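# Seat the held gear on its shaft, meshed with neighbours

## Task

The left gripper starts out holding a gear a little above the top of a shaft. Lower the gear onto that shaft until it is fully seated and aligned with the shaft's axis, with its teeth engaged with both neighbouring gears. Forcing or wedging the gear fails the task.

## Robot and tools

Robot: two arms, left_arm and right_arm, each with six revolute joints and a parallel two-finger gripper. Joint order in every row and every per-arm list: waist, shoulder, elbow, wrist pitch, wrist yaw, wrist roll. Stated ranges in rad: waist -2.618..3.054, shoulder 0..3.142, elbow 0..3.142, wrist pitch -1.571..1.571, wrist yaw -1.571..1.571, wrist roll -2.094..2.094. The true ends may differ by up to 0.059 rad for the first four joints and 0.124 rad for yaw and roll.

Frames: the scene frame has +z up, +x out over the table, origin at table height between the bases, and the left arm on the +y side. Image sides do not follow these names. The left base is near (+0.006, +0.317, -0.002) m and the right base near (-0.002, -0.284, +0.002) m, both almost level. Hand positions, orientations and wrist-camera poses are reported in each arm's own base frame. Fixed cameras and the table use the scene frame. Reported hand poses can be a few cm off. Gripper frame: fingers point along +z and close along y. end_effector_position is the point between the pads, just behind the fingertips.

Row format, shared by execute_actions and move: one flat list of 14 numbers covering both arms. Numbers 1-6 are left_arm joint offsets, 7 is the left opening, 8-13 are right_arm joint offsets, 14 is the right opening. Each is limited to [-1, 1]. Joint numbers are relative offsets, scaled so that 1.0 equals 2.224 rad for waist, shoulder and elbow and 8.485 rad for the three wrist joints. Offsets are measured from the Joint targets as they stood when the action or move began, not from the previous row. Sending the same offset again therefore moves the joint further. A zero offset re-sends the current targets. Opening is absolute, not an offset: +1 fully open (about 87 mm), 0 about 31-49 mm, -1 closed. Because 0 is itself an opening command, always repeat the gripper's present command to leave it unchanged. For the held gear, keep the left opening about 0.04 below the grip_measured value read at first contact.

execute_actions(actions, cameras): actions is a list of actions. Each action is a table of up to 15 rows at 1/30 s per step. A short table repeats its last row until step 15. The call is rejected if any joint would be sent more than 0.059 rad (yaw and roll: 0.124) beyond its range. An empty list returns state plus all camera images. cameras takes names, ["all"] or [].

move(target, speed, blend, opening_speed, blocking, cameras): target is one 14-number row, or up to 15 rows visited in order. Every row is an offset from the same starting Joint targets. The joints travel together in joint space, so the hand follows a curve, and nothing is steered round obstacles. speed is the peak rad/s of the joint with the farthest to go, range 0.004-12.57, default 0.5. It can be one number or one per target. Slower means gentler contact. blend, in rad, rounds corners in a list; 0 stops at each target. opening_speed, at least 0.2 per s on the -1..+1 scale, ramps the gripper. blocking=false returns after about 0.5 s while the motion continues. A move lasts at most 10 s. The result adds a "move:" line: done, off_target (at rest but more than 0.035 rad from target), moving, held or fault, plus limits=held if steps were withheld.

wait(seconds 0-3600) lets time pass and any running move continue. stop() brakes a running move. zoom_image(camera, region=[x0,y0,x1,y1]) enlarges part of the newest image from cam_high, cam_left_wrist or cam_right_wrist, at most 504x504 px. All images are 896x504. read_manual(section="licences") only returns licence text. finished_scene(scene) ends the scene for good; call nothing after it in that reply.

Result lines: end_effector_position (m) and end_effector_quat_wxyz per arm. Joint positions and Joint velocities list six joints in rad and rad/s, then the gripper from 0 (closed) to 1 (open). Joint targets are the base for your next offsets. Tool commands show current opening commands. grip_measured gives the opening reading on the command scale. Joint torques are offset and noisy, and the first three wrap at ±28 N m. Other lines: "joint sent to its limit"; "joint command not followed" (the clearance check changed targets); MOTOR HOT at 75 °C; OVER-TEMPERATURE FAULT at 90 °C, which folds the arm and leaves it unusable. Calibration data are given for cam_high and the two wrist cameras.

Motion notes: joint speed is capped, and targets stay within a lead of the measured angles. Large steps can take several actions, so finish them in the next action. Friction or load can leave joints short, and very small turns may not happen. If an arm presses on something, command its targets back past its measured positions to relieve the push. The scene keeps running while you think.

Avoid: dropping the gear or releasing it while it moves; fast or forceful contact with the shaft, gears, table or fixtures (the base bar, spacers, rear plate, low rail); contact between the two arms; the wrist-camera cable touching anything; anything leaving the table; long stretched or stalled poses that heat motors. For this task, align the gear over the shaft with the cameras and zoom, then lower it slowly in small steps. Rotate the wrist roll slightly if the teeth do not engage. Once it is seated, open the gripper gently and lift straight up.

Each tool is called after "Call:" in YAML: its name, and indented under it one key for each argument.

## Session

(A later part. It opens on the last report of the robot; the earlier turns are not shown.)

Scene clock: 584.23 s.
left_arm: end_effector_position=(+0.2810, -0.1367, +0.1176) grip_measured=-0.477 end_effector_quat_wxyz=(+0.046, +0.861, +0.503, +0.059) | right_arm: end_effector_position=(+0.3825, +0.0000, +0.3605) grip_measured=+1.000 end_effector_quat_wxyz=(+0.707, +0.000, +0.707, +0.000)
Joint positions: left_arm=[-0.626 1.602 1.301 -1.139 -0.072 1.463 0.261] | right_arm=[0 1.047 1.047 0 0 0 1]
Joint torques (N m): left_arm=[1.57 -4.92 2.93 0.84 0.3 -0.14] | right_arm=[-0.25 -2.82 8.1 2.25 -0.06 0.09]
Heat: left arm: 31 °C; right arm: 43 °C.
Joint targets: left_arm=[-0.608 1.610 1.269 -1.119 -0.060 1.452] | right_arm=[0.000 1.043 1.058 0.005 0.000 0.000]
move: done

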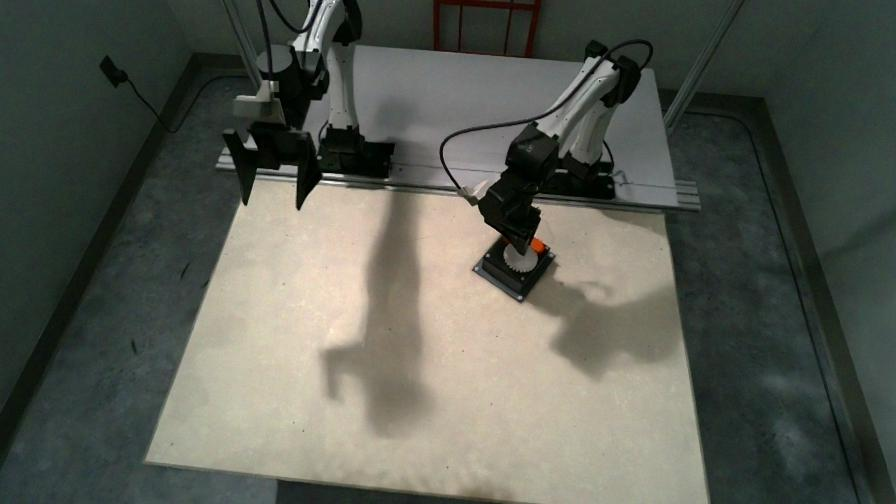

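Call:
move:
  target:
    - [0,0,0.0155,-0.0044,0,0,-1,0,0,0,0,0,0,1]
    - [-0.0162,-0.0126,0.0114,-0.0037,0,0,-1,0,0,0,0,0,0,1]
  speed: 0.1

Call:
move:
  target: [0,0,-0.0164,0.0039,0,0,-1,0,0,0,0,0,0,1]
  speed: 0.06
  cameras: ["cam_high"]

Call:
zoom_image:
  camera: "cam_high"
  region: [468, 228, 560, 310]

Call:
move:
  target: [0.009,0,-0.003,0.0008,0,0,-1,0,0,0,0,0,0,1]
  speed: 0.02
  cameras: ["cam_high"]

Call:
zoom_image:
  camera: "cam_high"
  region: [468, 228, 560, 310]

Scene clock: 600.30 s.
left_arm: end_effector_position=(+0.2802, -0.1385, +0.1183) grip_measured=-0.477 end_effector_quat_wxyz=(+0.046, +0.863, +0.500, +0.061) | right_arm: end_effector_position=(+0.3825, +0.0000, +0.3605) grip_measured=+1.000 end_effector_quat_wxyz=(+0.707, +0.000, +0.707, +0.000)
Joint positions: left_arm=[-0.634 1.601 1.302 -1.14 -0.075 1.463 0.261] | right_arm=[0 1.047 1.047 0 0 0 1]
Joint torques (N m): left_arm=[-1.1 -6.95 5.03 0.53 0.32 -0.16] | right_arm=[-0.25 -2.82 8.1 2.25 -0.06 0.09]
Heat: left arm: 30 °C; right arm: 43 °C.
Joint targets: left_arm=[-0.644 1.582 1.294 -1.150 -0.060 1.452] | right_arm=[0.000 1.043 1.058 0.005 0.000 0.000]
move: done

Scene clock: 601.27 s.
left_arm: end_effector_position=(+0.2795, -0.1382, +0.1179) grip_measured=-0.477 end_effector_quat_wxyz=(+0.050, +0.863, +0.499, +0.064) | right_arm: end_effector_position=(+0.3825, +0.0000, +0.3605) grip_measured=+1.000 end_effector_quat_wxyz=(+0.707, +0.000, +0.707, +0.000)
Joint positions: left_arm=[-0.637 1.587 1.285 -1.124 -0.078 1.463 0.261] | right_arm=[0 1.047 1.047 0 0 0 1]
Joint torques (N m): left_arm=[-0.94 -5.81 3.48 0.72 0.38 -0.14] | right_arm=[-0.25 -2.82 8.09 2.25 -0.06 0.1]
Heat: left arm: 31 °C; right arm: 43 °C.
Joint targets: left_arm=[-0.645 1.582 1.258 -1.117 -0.060 1.452] | right_arm=[0.000 1.043 1.058 0.005 0.000 0.000]
move: done

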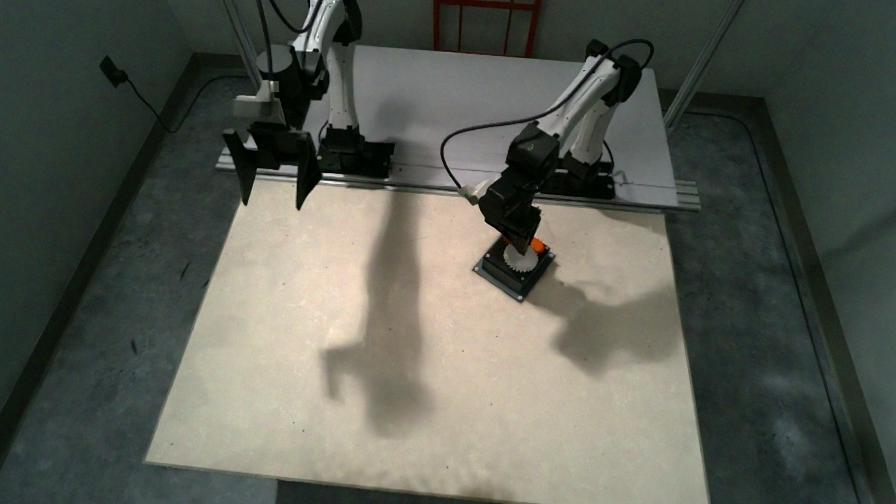

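Scaled by 5.478 from the camera's image (finer frame: 1280x720).

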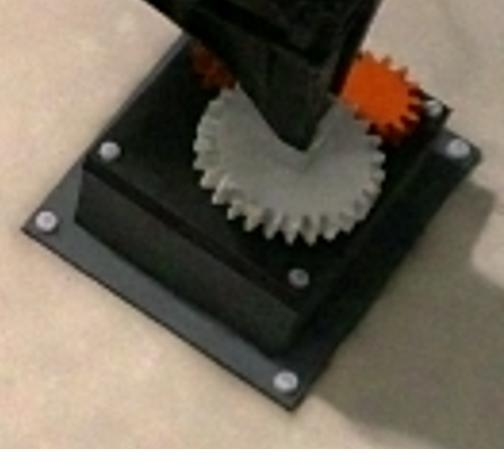

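Scene clock: 602.57 s.
left_arm: end_effector_position=(+0.2800, -0.1368, +0.1177) grip_measured=-0.477 end_effector_quat_wxyz=(+0.052, +0.862, +0.501, +0.065) | right_arm: end_effector_position=(+0.3825, +0.0000, +0.3605) grip_measured=+1.000 end_effector_quat_wxyz=(+0.707, +0.000, +0.707, +0.000)
Joint positions: left_arm=[-0.632 1.584 1.28 -1.12 -0.078 1.463 0.261] | right_arm=[0 1.047 1.047 0 0 0 1]
Joint torques (N m): left_arm=[0.65 -5.41 3.28 0.74 0.36 -0.16] | right_arm=[-0.25 -2.82 8.1 2.25 -0.06 0.09]
Heat: left arm: 31 °C; right arm: 43 °C.
Joint targets: left_arm=[-0.624 1.582 1.251 -1.111 -0.060 1.452] | right_arm=[0.000 1.043 1.058 0.005 0.000 0.000]
move: done

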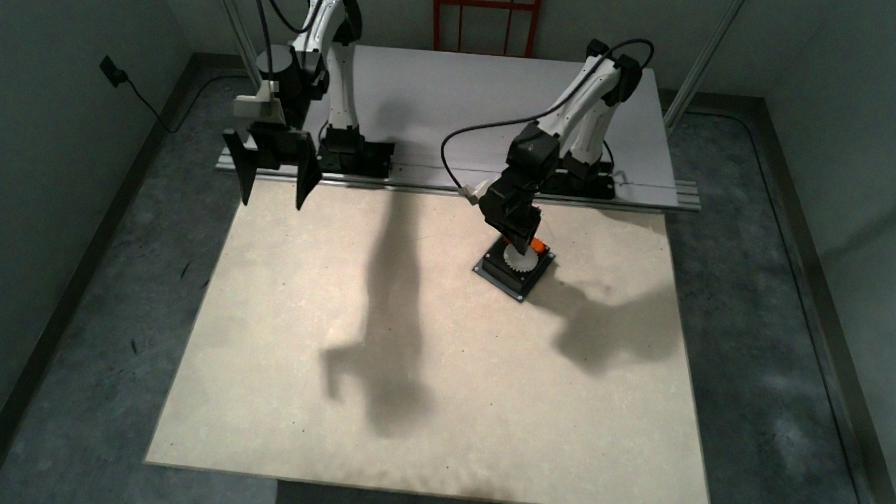

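Scaled by 5.478 from the camera's image (finer frame: 1280x720).

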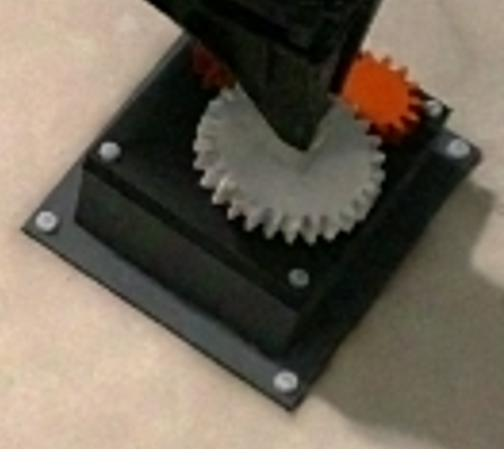

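Call:
move:
  target:
    - [0,0.0117,0.0285,-0.0035,0,0,-1,0,0,0,0,0,0,1]
    - [-0.013,0.0117,0.0285,-0.0035,0,0,-1,0,0,0,0,0,0,1]
  speed: 0.1

Call:
move:
  target: [0,0,-0.016,0,0,0,-1,0,0,0,0,0,0,1]
  speed: 0.06

Call:
move:
  target: [0,0,-0.006,0,0,0,-1,0,0,0,0,0,0,1]
  speed: 0.06
  cameras: ["cam_high","cam_left_wrist"]

Call:
zoom_image:
  camera: "cam_high"
  region: [468, 228, 560, 310]

Scene clock: 621.27 s.
left_arm: end_effector_position=(+0.2789, -0.1416, +0.1189) grip_measured=-0.477 end_effector_quat_wxyz=(+0.052, +0.865, +0.495, +0.063) | right_arm: end_effector_position=(+0.3825, +0.0000, +0.3605) grip_measured=+1.000 end_effector_quat_wxyz=(+0.707, +0.000, +0.707, +0.000)
Joint positions: left_arm=[-0.644 1.589 1.292 -1.127 -0.074 1.463 0.261] | right_arm=[0 1.047 1.047 0 0 0 1]
Joint torques (N m): left_arm=[-1.03 -4.03 7.36 0.54 0.32 -0.15] | right_arm=[-0.25 -2.82 8.1 2.25 -0.06 0.09]
Heat: left arm: 31 °C; right arm: 43 °C.
Joint targets: left_arm=[-0.653 1.608 1.315 -1.140 -0.060 1.452] | right_arm=[0.000 1.043 1.058 0.005 0.000 0.000]
move: done

Scene clock: 622.10 s.
left_arm: end_effector_position=(+0.2789, -0.1416, +0.1189) grip_measured=-0.477 end_effector_quat_wxyz=(+0.052, +0.865, +0.495, +0.063) | right_arm: end_effector_position=(+0.3825, +0.0000, +0.3605) grip_measured=+1.000 end_effector_quat_wxyz=(+0.707, +0.000, +0.707, +0.000)
Joint positions: left_arm=[-0.644 1.589 1.292 -1.127 -0.074 1.463 0.261] | right_arm=[0 1.047 1.047 0 0 0 1]
Joint torques (N m): left_arm=[-0.98 -3.96 4.63 0.53 0.32 -0.14] | right_arm=[-0.25 -2.82 8.09 2.25 -0.06 0.1]
Heat: left arm: 31 °C; right arm: 43 °C.
Joint targets: left_arm=[-0.653 1.608 1.279 -1.140 -0.060 1.452] | right_arm=[0.000 1.043 1.058 0.005 0.000 0.000]
move: done

Scene clock: 622.60 s.
left_arm: end_effector_position=(+0.2785, -0.1412, +0.1183) grip_measured=-0.477 end_effector_quat_wxyz=(+0.051, +0.865, +0.495, +0.062) | right_arm: end_effector_position=(+0.3825, +0.0000, +0.3605) grip_measured=+1.000 end_effector_quat_wxyz=(+0.707, +0.000, +0.707, +0.000)
Joint positions: left_arm=[-0.644 1.589 1.289 -1.127 -0.074 1.463 0.261] | right_arm=[0 1.047 1.047 0 0 0 1]
Joint torques (N m): left_arm=[-0.98 -3.97 3.85 0.54 0.34 -0.16] | right_arm=[-0.25 -2.81 8.09 2.25 -0.06 0.09]
Heat: left arm: 31 °C; right arm: 43 °C.
Joint targets: left_arm=[-0.653 1.608 1.266 -1.140 -0.060 1.452] | right_arm=[0.000 1.043 1.058 0.005 0.000 0.000]
move: done
cam_left_wrist: T_world_to_cam=[[-0.84795, 0.50696, -0.15485, 0.32461], [0.18884, 0.56186, 0.80539, -0.04927], [0.4953, 0.65368, -0.57216, 0.16356]] pos_world=[0.20355, -0.2438, 0.18352]

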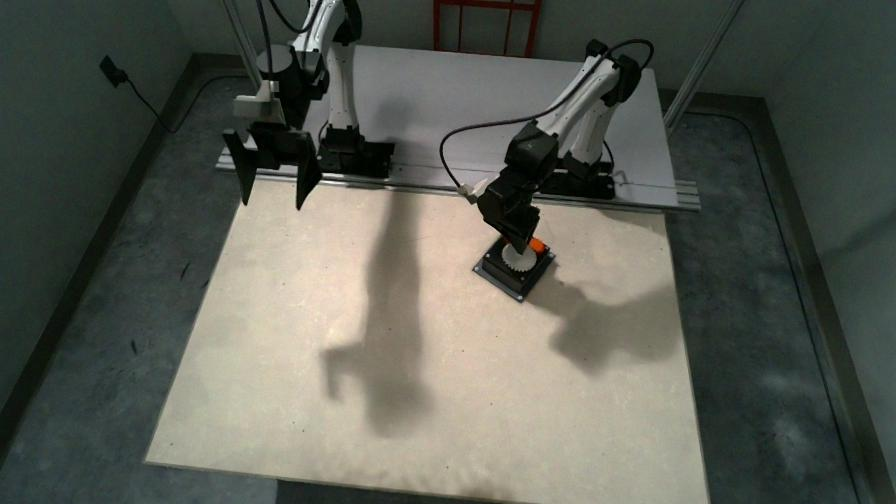

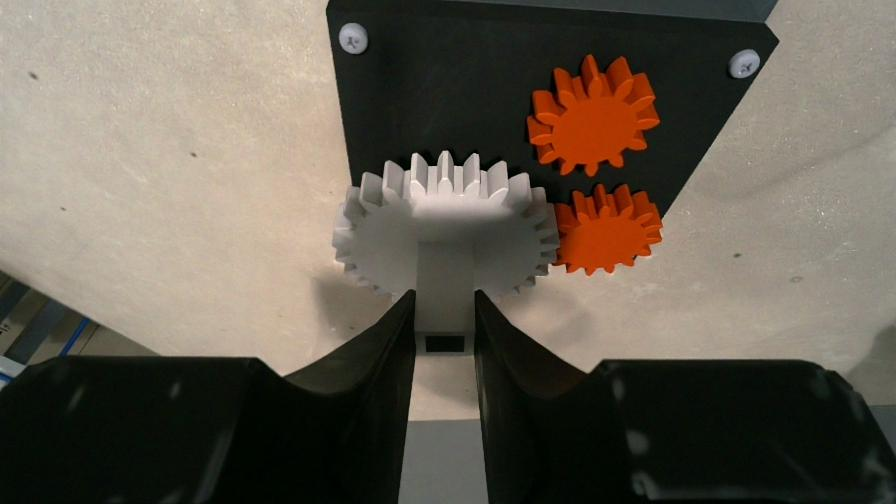

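Scaled by 5.478 from the camera's image (finer frame: 1280x720).

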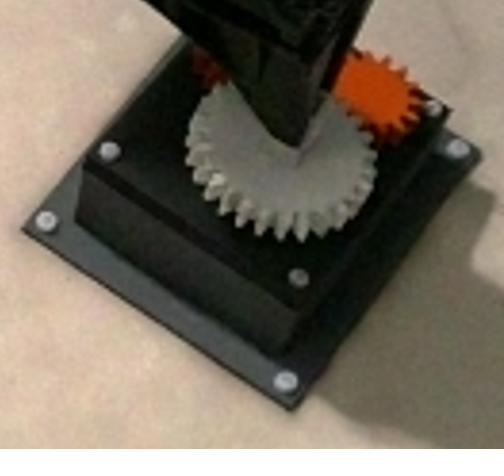

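Call:
move:
  target:
    - [0,0.0054,0.0225,-0.0029,0,0,-1,0,0,0,0,0,0,1]
    - [0,0.0054,0.0045,-0.0029,0,0,-1,0,0,0,0,0,0,1]
  speed: 0.08
  cameras: ["cam_high"]

Call:
zoom_image:
  camera: "cam_high"
  region: [468, 228, 560, 310]

Call:
move:
  target: [0,0,-0.008,0,0,0,-1,0,0,0,0,0,0,1]
  speed: 0.06
  cameras: ["cam_high"]

Call:
zoom_image:
  camera: "cam_high"
  region: [468, 228, 560, 310]

Scene clock: 634.50 s.
left_arm: end_effector_position=(+0.2782, -0.1410, +0.1182) grip_measured=-0.477 end_effector_quat_wxyz=(+0.047, +0.865, +0.495, +0.060) | right_arm: end_effector_position=(+0.3825, +0.0000, +0.3605) grip_measured=+1.000 end_effector_quat_wxyz=(+0.707, +0.000, +0.707, +0.000)
Joint positions: left_arm=[-0.644 1.597 1.299 -1.139 -0.074 1.463 0.261] | right_arm=[0 1.047 1.047 0 0 0 1]
Joint torques (N m): left_arm=[-0.96 -3.7 3.81 0.37 0.32 -0.15] | right_arm=[-0.25 -2.82 8.1 2.25 -0.06 0.09]
Heat: left arm: 31 °C; right arm: 43 °C.
Joint targets: left_arm=[-0.653 1.620 1.276 -1.165 -0.060 1.452] | right_arm=[0.000 1.043 1.058 0.005 0.000 0.000]
move: done

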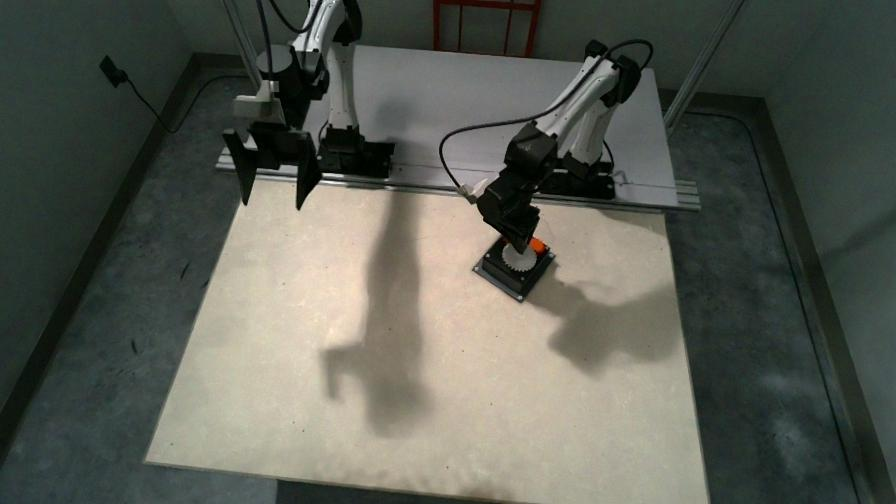

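Scaled by 5.478 from the camera's image (finer frame: 1280x720).

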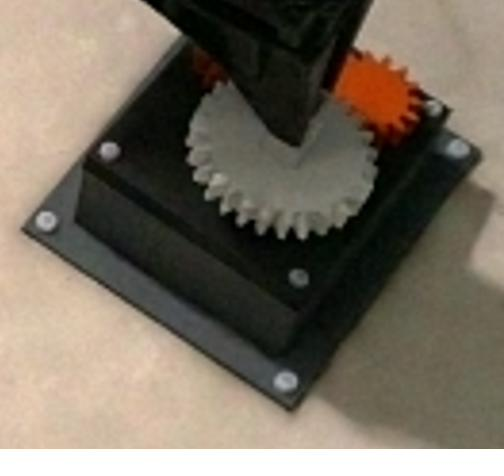

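Scene clock: 635.20 s.
left_arm: end_effector_position=(+0.2777, -0.1397, +0.1175) grip_measured=-0.477 end_effector_quat_wxyz=(+0.042, +0.866, +0.494, +0.064) | right_arm: end_effector_position=(+0.3825, +0.0000, +0.3605) grip_measured=+1.000 end_effector_quat_wxyz=(+0.707, +0.000, +0.707, +0.000)
Joint positions: left_arm=[-0.648 1.597 1.294 -1.139 -0.085 1.463 0.261] | right_arm=[0 1.047 1.047 0 0 0 1]
Joint torques (N m): left_arm=[-0.72 -3.7 2.77 0.38 0.45 -0.16] | right_arm=[-0.25 -2.82 8.09 2.25 -0.06 0.09]
Heat: left arm: 31 °C; right arm: 43 °C.
Joint targets: left_arm=[-0.653 1.620 1.258 -1.165 -0.060 1.452] | right_arm=[0.000 1.043 1.058 0.005 0.000 0.000]
move: done

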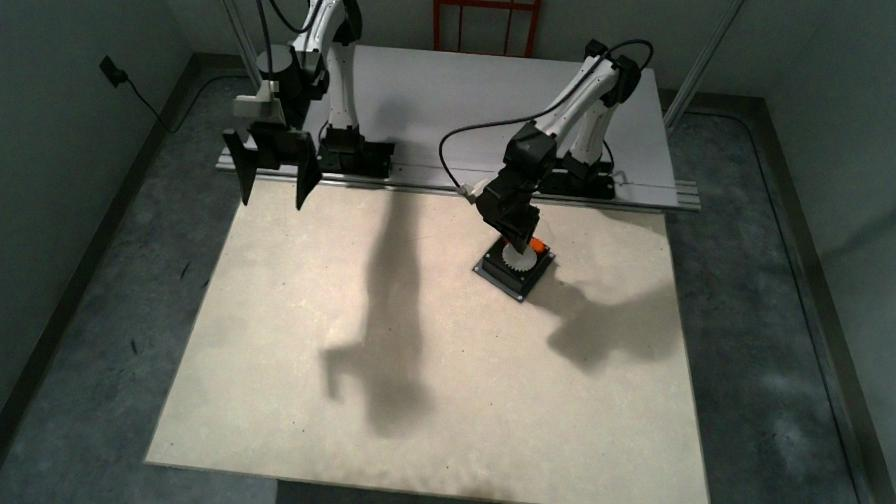

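Scaled by 5.478 from the camera's image (finer frame: 1280x720).

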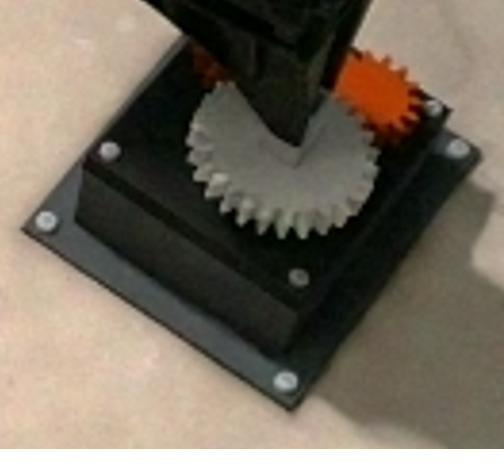

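Call:
move:
  target: [0.0115,0,0,0,-0.002,0,-1,0,0,0,0,0,0,1]
  speed: 0.03

Call:
move:
  target: [0,-0.007,-0.0085,-0.0015,0,0,-1,0,0,0,0,0,0,1]
  speed: 0.03

Call:
move:
  target: [0,-0.007,-0.0085,-0.0015,0,0,-1,0,0,0,0,0,0,1]
  speed: 0.03
  cameras: ["cam_high"]

Call:
zoom_image:
  camera: "cam_high"
  region: [468, 228, 560, 310]

Scene clock: 644.10 s.
left_arm: end_effector_position=(+0.2783, -0.1381, +0.1176) grip_measured=-0.477 end_effector_quat_wxyz=(+0.041, +0.865, +0.496, +0.065) | right_arm: end_effector_position=(+0.3825, +0.0000, +0.3605) grip_measured=+1.000 end_effector_quat_wxyz=(+0.707, +0.000, +0.707, +0.000)
Joint positions: left_arm=[-0.643 1.597 1.294 -1.139 -0.087 1.463 0.261] | right_arm=[0 1.047 1.047 0 0 0 1]
Joint torques (N m): left_arm=[1.29 -3.69 2.69 0.4 0.27 -0.15] | right_arm=[-0.25 -2.82 8.1 2.25 -0.06 0.09]
Heat: left arm: 31 °C; right arm: 43 °C.
Joint targets: left_arm=[-0.628 1.620 1.258 -1.165 -0.077 1.452] | right_arm=[0.000 1.043 1.058 0.005 0.000 0.000]
move: off_target (left_arm); left_arm: the elbow is farthest, 0.036 rad from its target

Scene clock: 645.03 s.
left_arm: end_effector_position=(+0.2765, -0.1348, +0.1167) grip_measured=-0.477 end_effector_quat_wxyz=(+0.037, +0.865, +0.496, +0.068) | right_arm: end_effector_position=(+0.3825, +0.0000, +0.3605) grip_measured=+1.000 end_effector_quat_wxyz=(+0.707, +0.000, +0.707, +0.000)
Joint positions: left_arm=[-0.643 1.589 1.281 -1.139 -0.096 1.463 0.261] | right_arm=[0 1.047 1.047 0 0 0 1]
Joint torques (N m): left_arm=[1.26 -4.19 2.22 0.27 0.36 -0.17] | right_arm=[-0.25 -2.81 8.1 2.25 -0.07 0.09]
Heat: left arm: 31 °C; right arm: 43 °C.
Joint targets: left_arm=[-0.628 1.604 1.239 -1.177 -0.077 1.452] | right_arm=[0.000 1.043 1.058 0.005 0.000 0.000]
move: off_target (left_arm); left_arm: the elbow is farthest, 0.042 rad from its target

Scene clock: 646.00 s.
left_arm: end_effector_position=(+0.2733, -0.1306, +0.1160) grip_measured=-0.477 end_effector_quat_wxyz=(+0.034, +0.864, +0.497, +0.070) | right_arm: end_effector_position=(+0.3825, +0.0000, +0.3605) grip_measured=+1.000 end_effector_quat_wxyz=(+0.707, +0.000, +0.707, +0.000)
Joint positions: left_arm=[-0.641 1.574 1.262 -1.139 -0.1 1.463 0.261] | right_arm=[0 1.047 1.047 0 0 0 1]
Joint torques (N m): left_arm=[0.98 -4.18 2.25 0.15 0.4 -0.14] | right_arm=[-0.25 -2.82 8.1 2.25 -0.06 0.09]
Heat: left arm: 30 °C; right arm: 43 °C.
Joint targets: left_arm=[-0.628 1.589 1.220 -1.190 -0.077 1.452] | right_arm=[0.000 1.043 1.058 0.005 0.000 0.000]
move: off_target (left_arm); left_arm: the wrist pitch is farthest, 0.050 rad from its target

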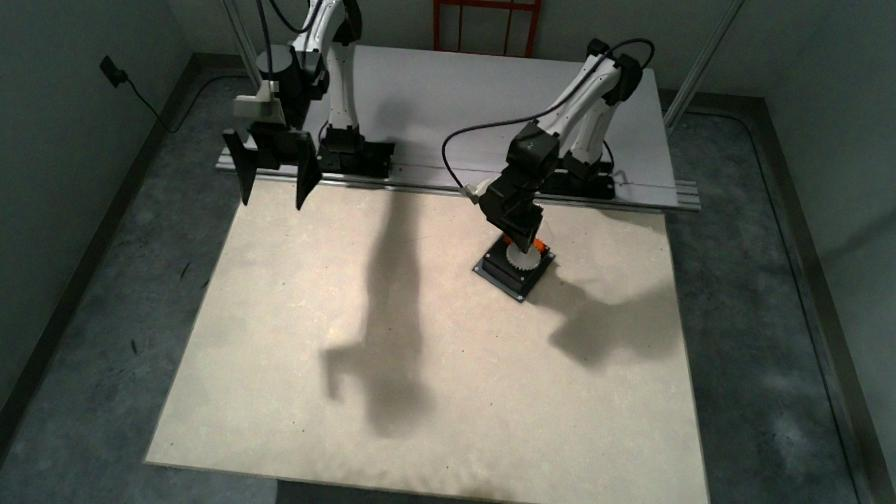

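Scaled by 5.478 from the camera's image (finer frame: 1280x720).

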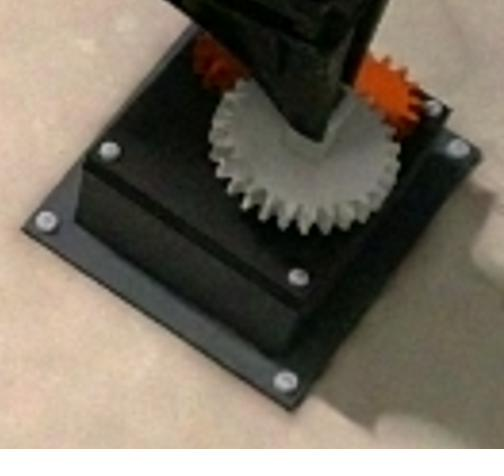

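Call:
move:
  target:
    - [0,0,0.045,0,0,0,-1,0,0,0,0,0,0,1]
    - [-0.0279,0.0229,0.063,0.0012,0,0,-1,0,0,0,0,0,0,1]
    - [-0.0121,0.0036,0.063,0.0068,0,0,-1,0,0,0,0,0,0,1]
  speed: 0.12

Call:
move:
  target: [0,0,-0.0255,0,0,0,-1,0,0,0,0,0,0,1]
  speed: 0.08
  cameras: ["cam_high"]

Call:
zoom_image:
  camera: "cam_high"
  region: [468, 228, 560, 310]

Scene clock: 667.03 s.
left_arm: end_effector_position=(+0.2824, -0.1504, +0.1216) grip_measured=-0.477 end_effector_quat_wxyz=(+0.048, +0.870, +0.487, +0.065) | right_arm: end_effector_position=(+0.3825, +0.0000, +0.3605) grip_measured=+1.000 end_effector_quat_wxyz=(+0.707, +0.000, +0.707, +0.000)
Joint positions: left_arm=[-0.664 1.623 1.336 -1.145 -0.082 1.463 0.261] | right_arm=[0 1.047 1.047 0 0 0 1]
Joint torques (N m): left_arm=[0.77 -7.83 7.51 0.73 0.21 -0.15] | right_arm=[-0.25 -2.82 8.09 2.25 -0.06 0.09]
Heat: left arm: 30 °C; right arm: 43 °C.
Joint targets: left_arm=[-0.655 1.597 1.360 -1.132 -0.077 1.452] | right_arm=[0.000 1.043 1.058 0.005 0.000 0.000]
move: done

Scene clock: 668.10 s.
left_arm: end_effector_position=(+0.2814, -0.1497, +0.1201) grip_measured=-0.477 end_effector_quat_wxyz=(+0.049, +0.870, +0.487, +0.065) | right_arm: end_effector_position=(+0.3825, +0.0000, +0.3605) grip_measured=+1.000 end_effector_quat_wxyz=(+0.707, +0.000, +0.707, +0.000)
Joint positions: left_arm=[-0.664 1.616 1.323 -1.137 -0.082 1.463 0.261] | right_arm=[0 1.047 1.047 0 0 0 1]
Joint torques (N m): left_arm=[0.73 -7.19 4.22 0.71 0.22 -0.14] | right_arm=[-0.27 -2.82 8.1 2.25 -0.06 0.09]
Heat: left arm: 30 °C; right arm: 43 °C.
Joint targets: left_arm=[-0.655 1.597 1.304 -1.132 -0.077 1.452] | right_arm=[0.000 1.043 1.058 0.005 0.000 0.000]
move: done

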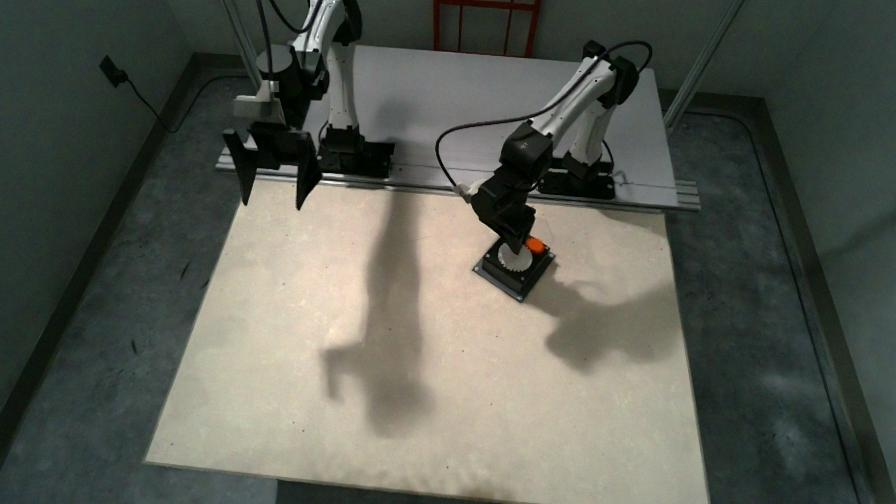

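Scaled by 5.478 from the camera's image (finer frame: 1280x720).

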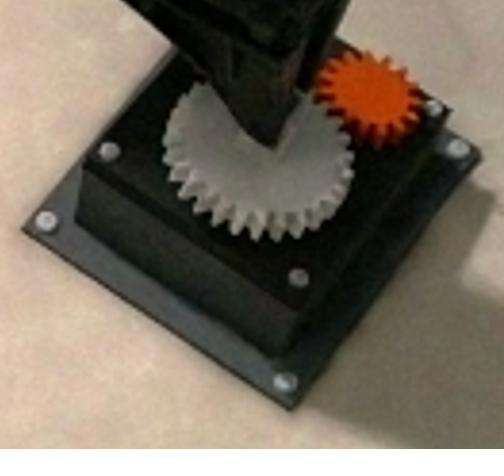

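Call:
move:
  target:
    - [0,0,0.01,0,0,0,-1,0,0,0,0,0,0,1]
    - [0.0047,-0.0063,0.0045,-0.0041,0,0,-1,0,0,0,0,0,0,1]
  speed: 0.1
  cameras: ["cam_high"]

Call:
zoom_image:
  camera: "cam_high"
  region: [468, 228, 560, 310]

Scene clock: 678.70 s.
left_arm: end_effector_position=(+0.2803, -0.1448, +0.1198) grip_measured=-0.477 end_effector_quat_wxyz=(+0.042, +0.868, +0.491, +0.063) | right_arm: end_effector_position=(+0.3825, +0.0000, +0.3605) grip_measured=+1.000 end_effector_quat_wxyz=(+0.707, +0.000, +0.707, +0.000)
Joint positions: left_arm=[-0.654 1.616 1.323 -1.15 -0.082 1.463 0.261] | right_arm=[0 1.047 1.047 0 0 0 1]
Joint torques (N m): left_arm=[0.7 -8.24 4.86 0.46 0.2 -0.14] | right_arm=[-0.25 -2.82 8.09 2.25 -0.07 0.09]
Heat: left arm: 32 °C; right arm: 43 °C.
Joint targets: left_arm=[-0.644 1.583 1.313 -1.167 -0.077 1.452] | right_arm=[0.000 1.043 1.058 0.005 0.000 0.000]
move: done

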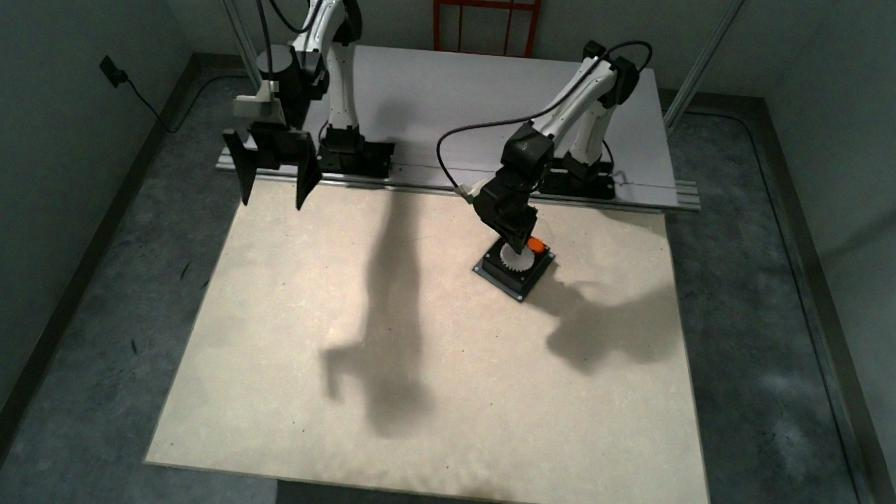

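Scaled by 5.478 from the camera's image (finer frame: 1280x720).

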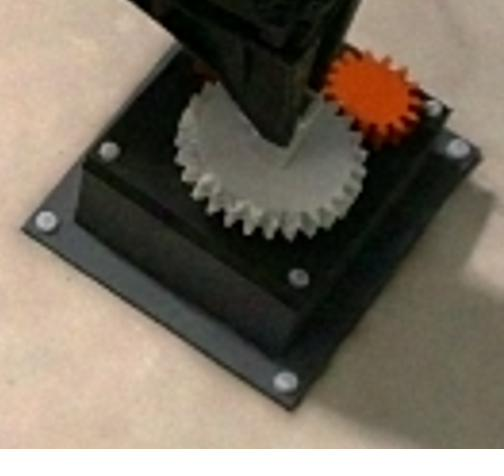

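Call:
move:
  target: [0,-0.0075,-0.005,0.0004,0,0,-1,0,0,0,0,0,0,1]
  speed: 0.1
  cameras: ["cam_high"]

Call:
zoom_image:
  camera: "cam_high"
  region: [468, 228, 560, 310]

Scene clock: 684.57 s.
left_arm: end_effector_position=(+0.2779, -0.1429, +0.1215) grip_measured=-0.477 end_effector_quat_wxyz=(+0.045, +0.868, +0.491, +0.064) | right_arm: end_effector_position=(+0.3825, +0.0000, +0.3605) grip_measured=+1.000 end_effector_quat_wxyz=(+0.707, +0.000, +0.707, +0.000)
Joint positions: left_arm=[-0.654 1.6 1.312 -1.151 -0.082 1.463 0.261] | right_arm=[0 1.047 1.047 0 0 0 1]
Joint torques (N m): left_arm=[0.75 -8.12 4.74 0.49 0.22 -0.14] | right_arm=[-0.25 -2.82 8.1 2.25 -0.07 0.1]
Heat: left arm: 32 °C; right arm: 43 °C.
Joint targets: left_arm=[-0.644 1.566 1.302 -1.164 -0.077 1.452] | right_arm=[0.000 1.043 1.058 0.005 0.000 0.000]
move: done

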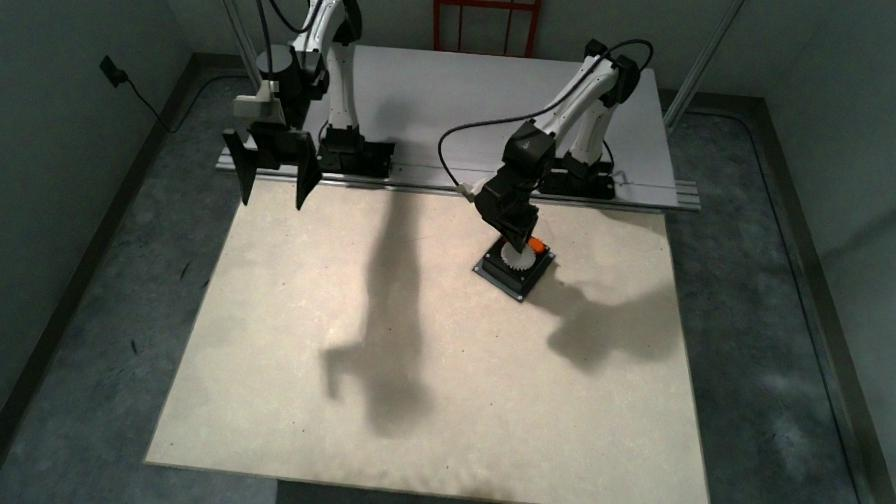

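Scaled by 5.478 from the camera's image (finer frame: 1280x720).

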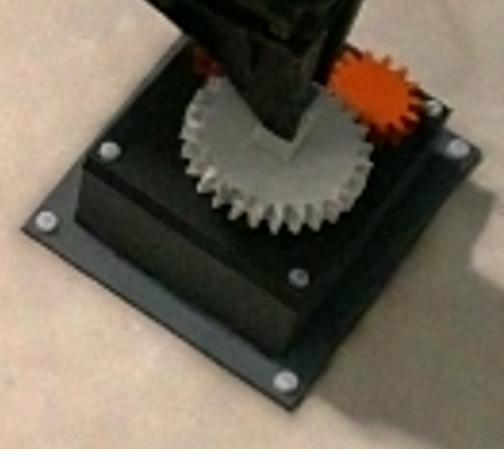

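Call:
move:
  target: [-0.001,-0.0018,-0.0081,0,0,0,-1,0,0,0,0,0,0,1]
  speed: 0.06
  cameras: ["cam_high"]

Call:
zoom_image:
  camera: "cam_high"
  region: [468, 228, 560, 310]

Call:
move:
  target: [0,0,-0.006,0,0,0,-1,0,0,0,0,0,0,1]
  speed: 0.06
  cameras: ["cam_high","cam_left_wrist"]

Call:
zoom_image:
  camera: "cam_high"
  region: [468, 228, 560, 310]

Scene clock: 694.37 s.
left_arm: end_effector_position=(+0.2745, -0.1403, +0.1183) grip_measured=-0.477 end_effector_quat_wxyz=(+0.039, +0.868, +0.491, +0.061) | right_arm: end_effector_position=(+0.3825, +0.0000, +0.3605) grip_measured=+1.000 end_effector_quat_wxyz=(+0.707, +0.000, +0.707, +0.000)
Joint positions: left_arm=[-0.654 1.594 1.295 -1.151 -0.082 1.463 0.261] | right_arm=[0 1.047 1.047 0 0 0 1]
Joint torques (N m): left_arm=[0.5 -7.86 4.72 0.48 0.19 -0.16] | right_arm=[-0.27 -2.82 8.1 2.25 -0.06 0.1]
Heat: left arm: 34 °C; right arm: 43 °C.
Joint targets: left_arm=[-0.647 1.562 1.284 -1.164 -0.077 1.452] | right_arm=[0.000 1.043 1.058 0.005 0.000 0.000]
move: done

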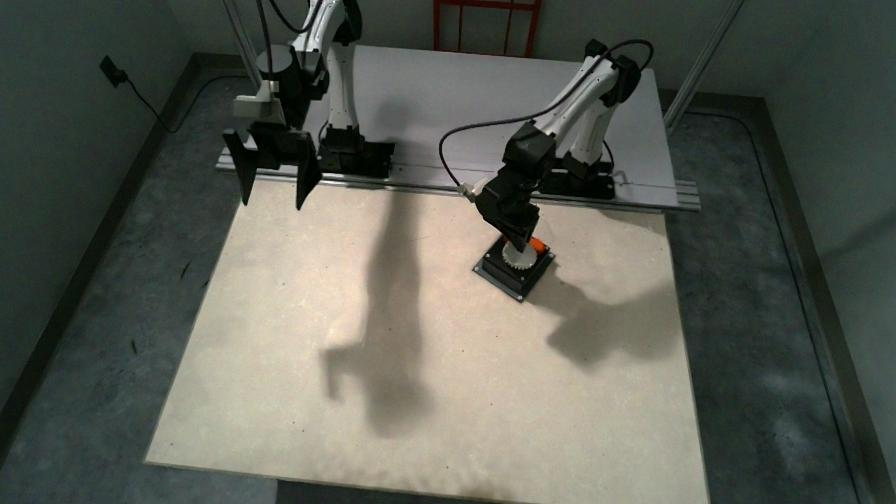

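Scaled by 5.478 from the camera's image (finer frame: 1280x720).

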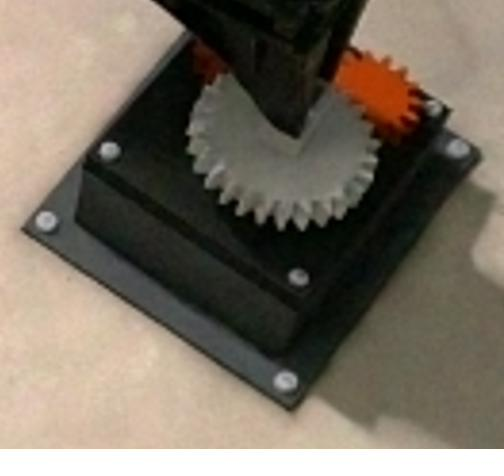

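Scene clock: 694.93 s.
left_arm: end_effector_position=(+0.2719, -0.1387, +0.1158) grip_measured=-0.477 end_effector_quat_wxyz=(+0.036, +0.868, +0.491, +0.059) | right_arm: end_effector_position=(+0.3825, +0.0000, +0.3605) grip_measured=+1.000 end_effector_quat_wxyz=(+0.707, +0.000, +0.707, +0.000)
Joint positions: left_arm=[-0.654 1.591 1.283 -1.15 -0.08 1.463 0.261] | right_arm=[0 1.047 1.047 0 0 0 1]
Joint torques (N m): left_arm=[0.59 -7.65 4.55 0.47 0.22 -0.12] | right_arm=[-0.25 -2.82 8.09 2.25 -0.07 0.09]
Heat: left arm: 34 °C; right arm: 43 °C.
Joint targets: left_arm=[-0.647 1.562 1.271 -1.164 -0.077 1.452] | right_arm=[0.000 1.043 1.058 0.005 0.000 0.000]
move: done
cam_left_wrist: T_world_to_cam=[[-0.84604, 0.51832, -0.12475, 0.31494], [0.21089, 0.5403, 0.81462, -0.05748], [0.48963, 0.66289, -0.56642, 0.16583]] pos_world=[0.19738, -0.24211, 0.18004]

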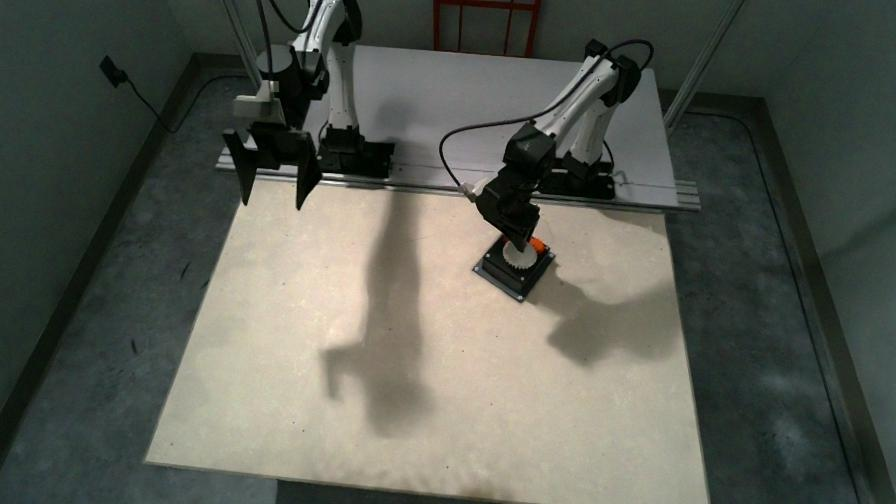

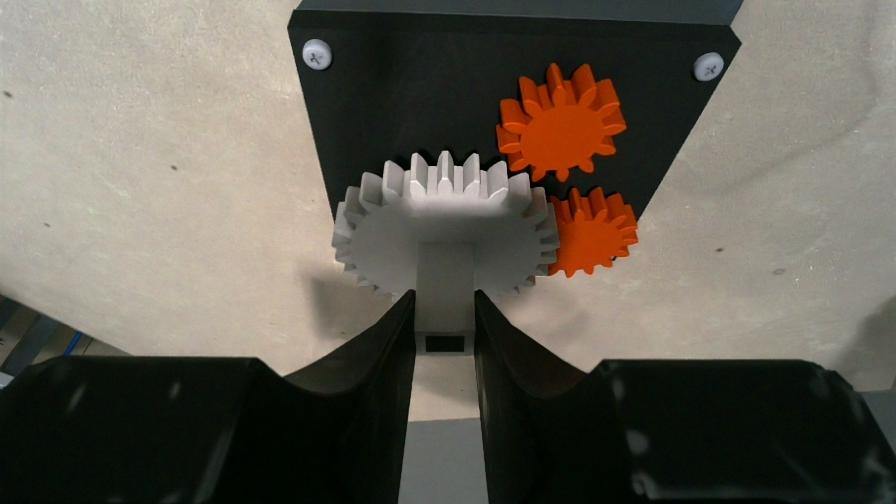

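Scaled by 5.478 from the camera's image (finer frame: 1280x720).

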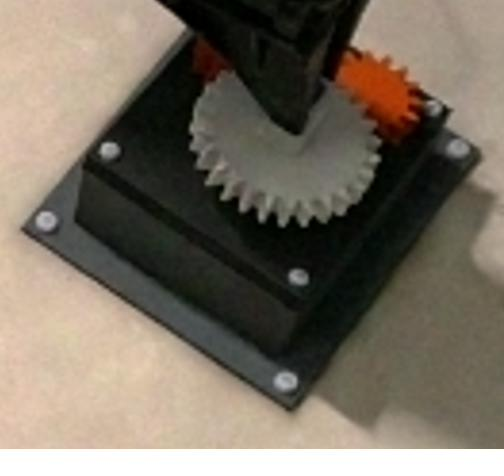

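Call:
move:
  target: [0,0,-0.007,0.0035,0,0,-1,0,0,0,0,0,0,1]
  speed: 0.05
  cameras: ["cam_high"]

Call:
zoom_image:
  camera: "cam_high"
  region: [468, 228, 560, 310]

Scene clock: 705.20 s.
left_arm: end_effector_position=(+0.2724, -0.1392, +0.1119) grip_measured=-0.477 end_effector_quat_wxyz=(+0.038, +0.868, +0.491, +0.060) | right_arm: end_effector_position=(+0.3825, +0.0000, +0.3605) grip_measured=+1.000 end_effector_quat_wxyz=(+0.707, +0.000, +0.707, +0.000)
Joint positions: left_arm=[-0.654 1.591 1.267 -1.13 -0.08 1.463 0.261] | right_arm=[0 1.047 1.047 0 0 0 1]
Joint torques (N m): left_arm=[0.62 -7.61 4.7 0.58 0.19 -0.13] | right_arm=[-0.25 -2.82 8.09 2.25 -0.07 0.09]
Heat: left arm: 33 °C; right arm: 43 °C.
Joint targets: left_arm=[-0.647 1.562 1.255 -1.134 -0.077 1.452] | right_arm=[0.000 1.043 1.058 0.005 0.000 0.000]
move: done

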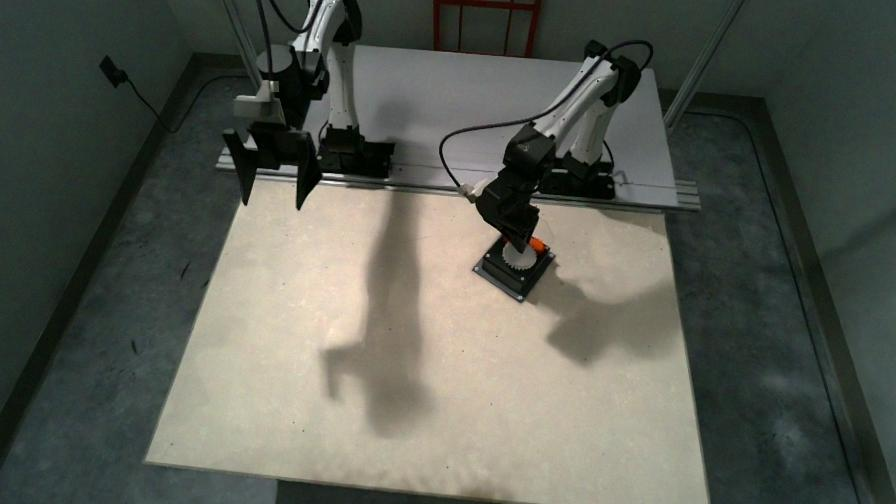

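Scaled by 5.478 from the camera's image (finer frame: 1280x720).

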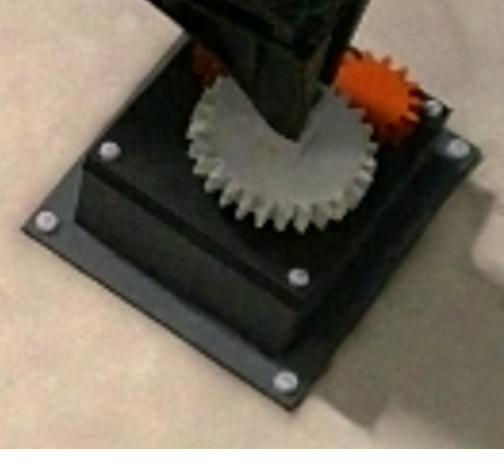

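Call:
move:
  target: [0,0,-0.007,0.0018,0,0,-1,0,0,0,0,0,0,1]
  speed: 0.05

Call:
move:
  target: [0,0,-0.007,0.0018,0,0,-1,0,0,0,0,0,0,1]
  speed: 0.05
  cameras: ["cam_high","cam_left_wrist"]

Call:
zoom_image:
  camera: "cam_high"
  region: [468, 228, 560, 310]

Call:
zoom_image:
  camera: "cam_left_wrist"
  region: [440, 30, 680, 290]

Scene clock: 710.73 s.
left_arm: end_effector_position=(+0.2723, -0.1391, +0.1114) grip_measured=-0.477 end_effector_quat_wxyz=(+0.041, +0.868, +0.491, +0.061) | right_arm: end_effector_position=(+0.3825, +0.0000, +0.3605) grip_measured=+1.000 end_effector_quat_wxyz=(+0.707, +0.000, +0.707, +0.000)
Joint positions: left_arm=[-0.654 1.584 1.258 -1.121 -0.08 1.463 0.261] | right_arm=[0 1.047 1.047 0 0 0 1]
Joint torques (N m): left_arm=[0.54 -7.2 4.19 0.65 0.2 -0.14] | right_arm=[-0.25 -2.81 8.1 2.25 -0.06 0.09]
Heat: left arm: 33 °C; right arm: 43 °C.
Joint targets: left_arm=[-0.647 1.562 1.240 -1.119 -0.077 1.452] | right_arm=[0.000 1.043 1.058 0.005 0.000 0.000]
move: done

Scene clock: 711.37 s.
left_arm: end_effector_position=(+0.2721, -0.1389, +0.1111) grip_measured=-0.477 end_effector_quat_wxyz=(+0.045, +0.868, +0.491, +0.063) | right_arm: end_effector_position=(+0.3825, +0.0000, +0.3605) grip_measured=+1.000 end_effector_quat_wxyz=(+0.707, +0.000, +0.707, +0.000)
Joint positions: left_arm=[-0.654 1.576 1.247 -1.11 -0.08 1.463 0.261] | right_arm=[0 1.047 1.047 0 0 0 1]
Joint torques (N m): left_arm=[0.57 -6.39 3.62 0.68 0.2 -0.14] | right_arm=[-0.25 -2.82 8.09 2.25 -0.06 0.1]
Heat: left arm: 33 °C; right arm: 43 °C.
Joint targets: left_arm=[-0.647 1.562 1.224 -1.103 -0.077 1.452] | right_arm=[0.000 1.043 1.058 0.005 0.000 0.000]
move: done
cam_left_wrist: T_world_to_cam=[[-0.84399, 0.51668, -0.14395, 0.31594], [0.19846, 0.55016, 0.81113, -0.04841], [0.49829, 0.65602, -0.56687, 0.15998]] pos_world=[0.19654, -0.24155, 0.17544]

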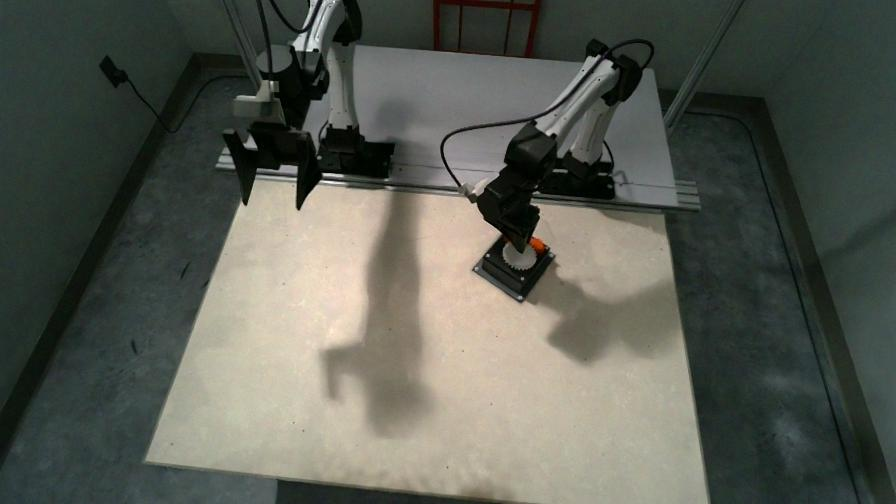

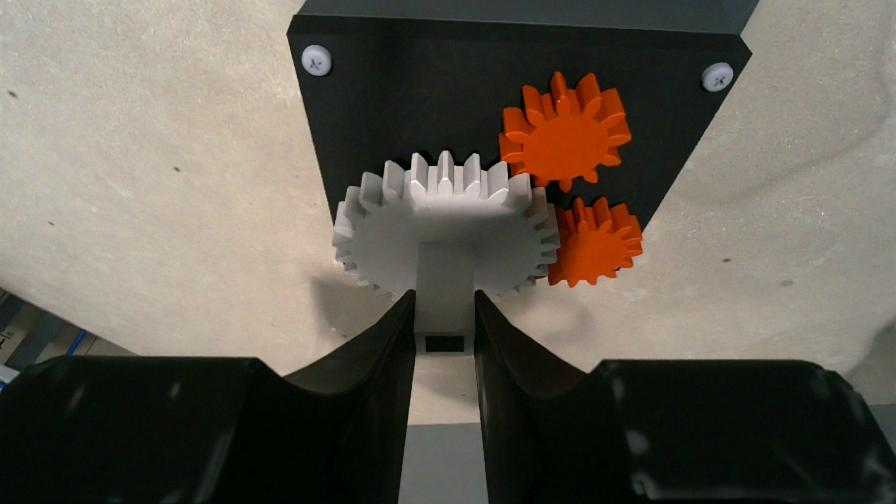

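Scaled by 5.478 from the camera's image (finer frame: 1280x720).

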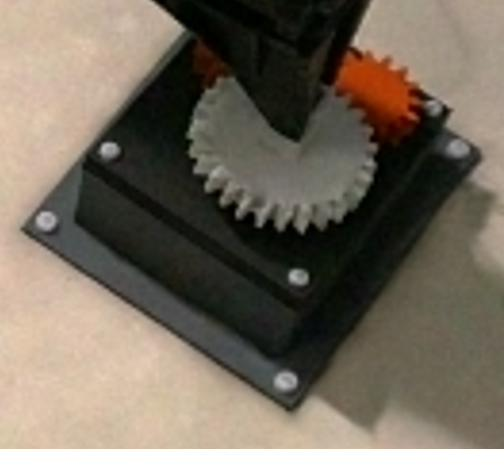

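Scaled by 1.938 from the camera's image (finer frame: 1280x720).

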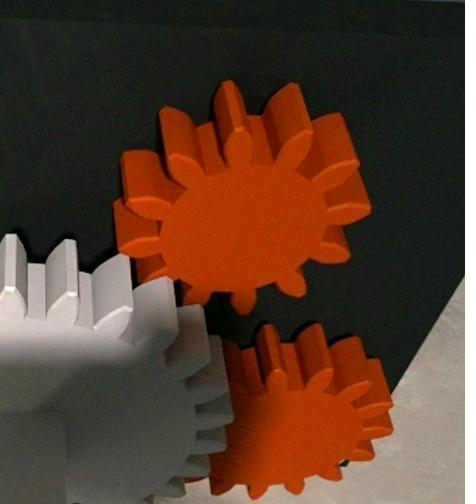

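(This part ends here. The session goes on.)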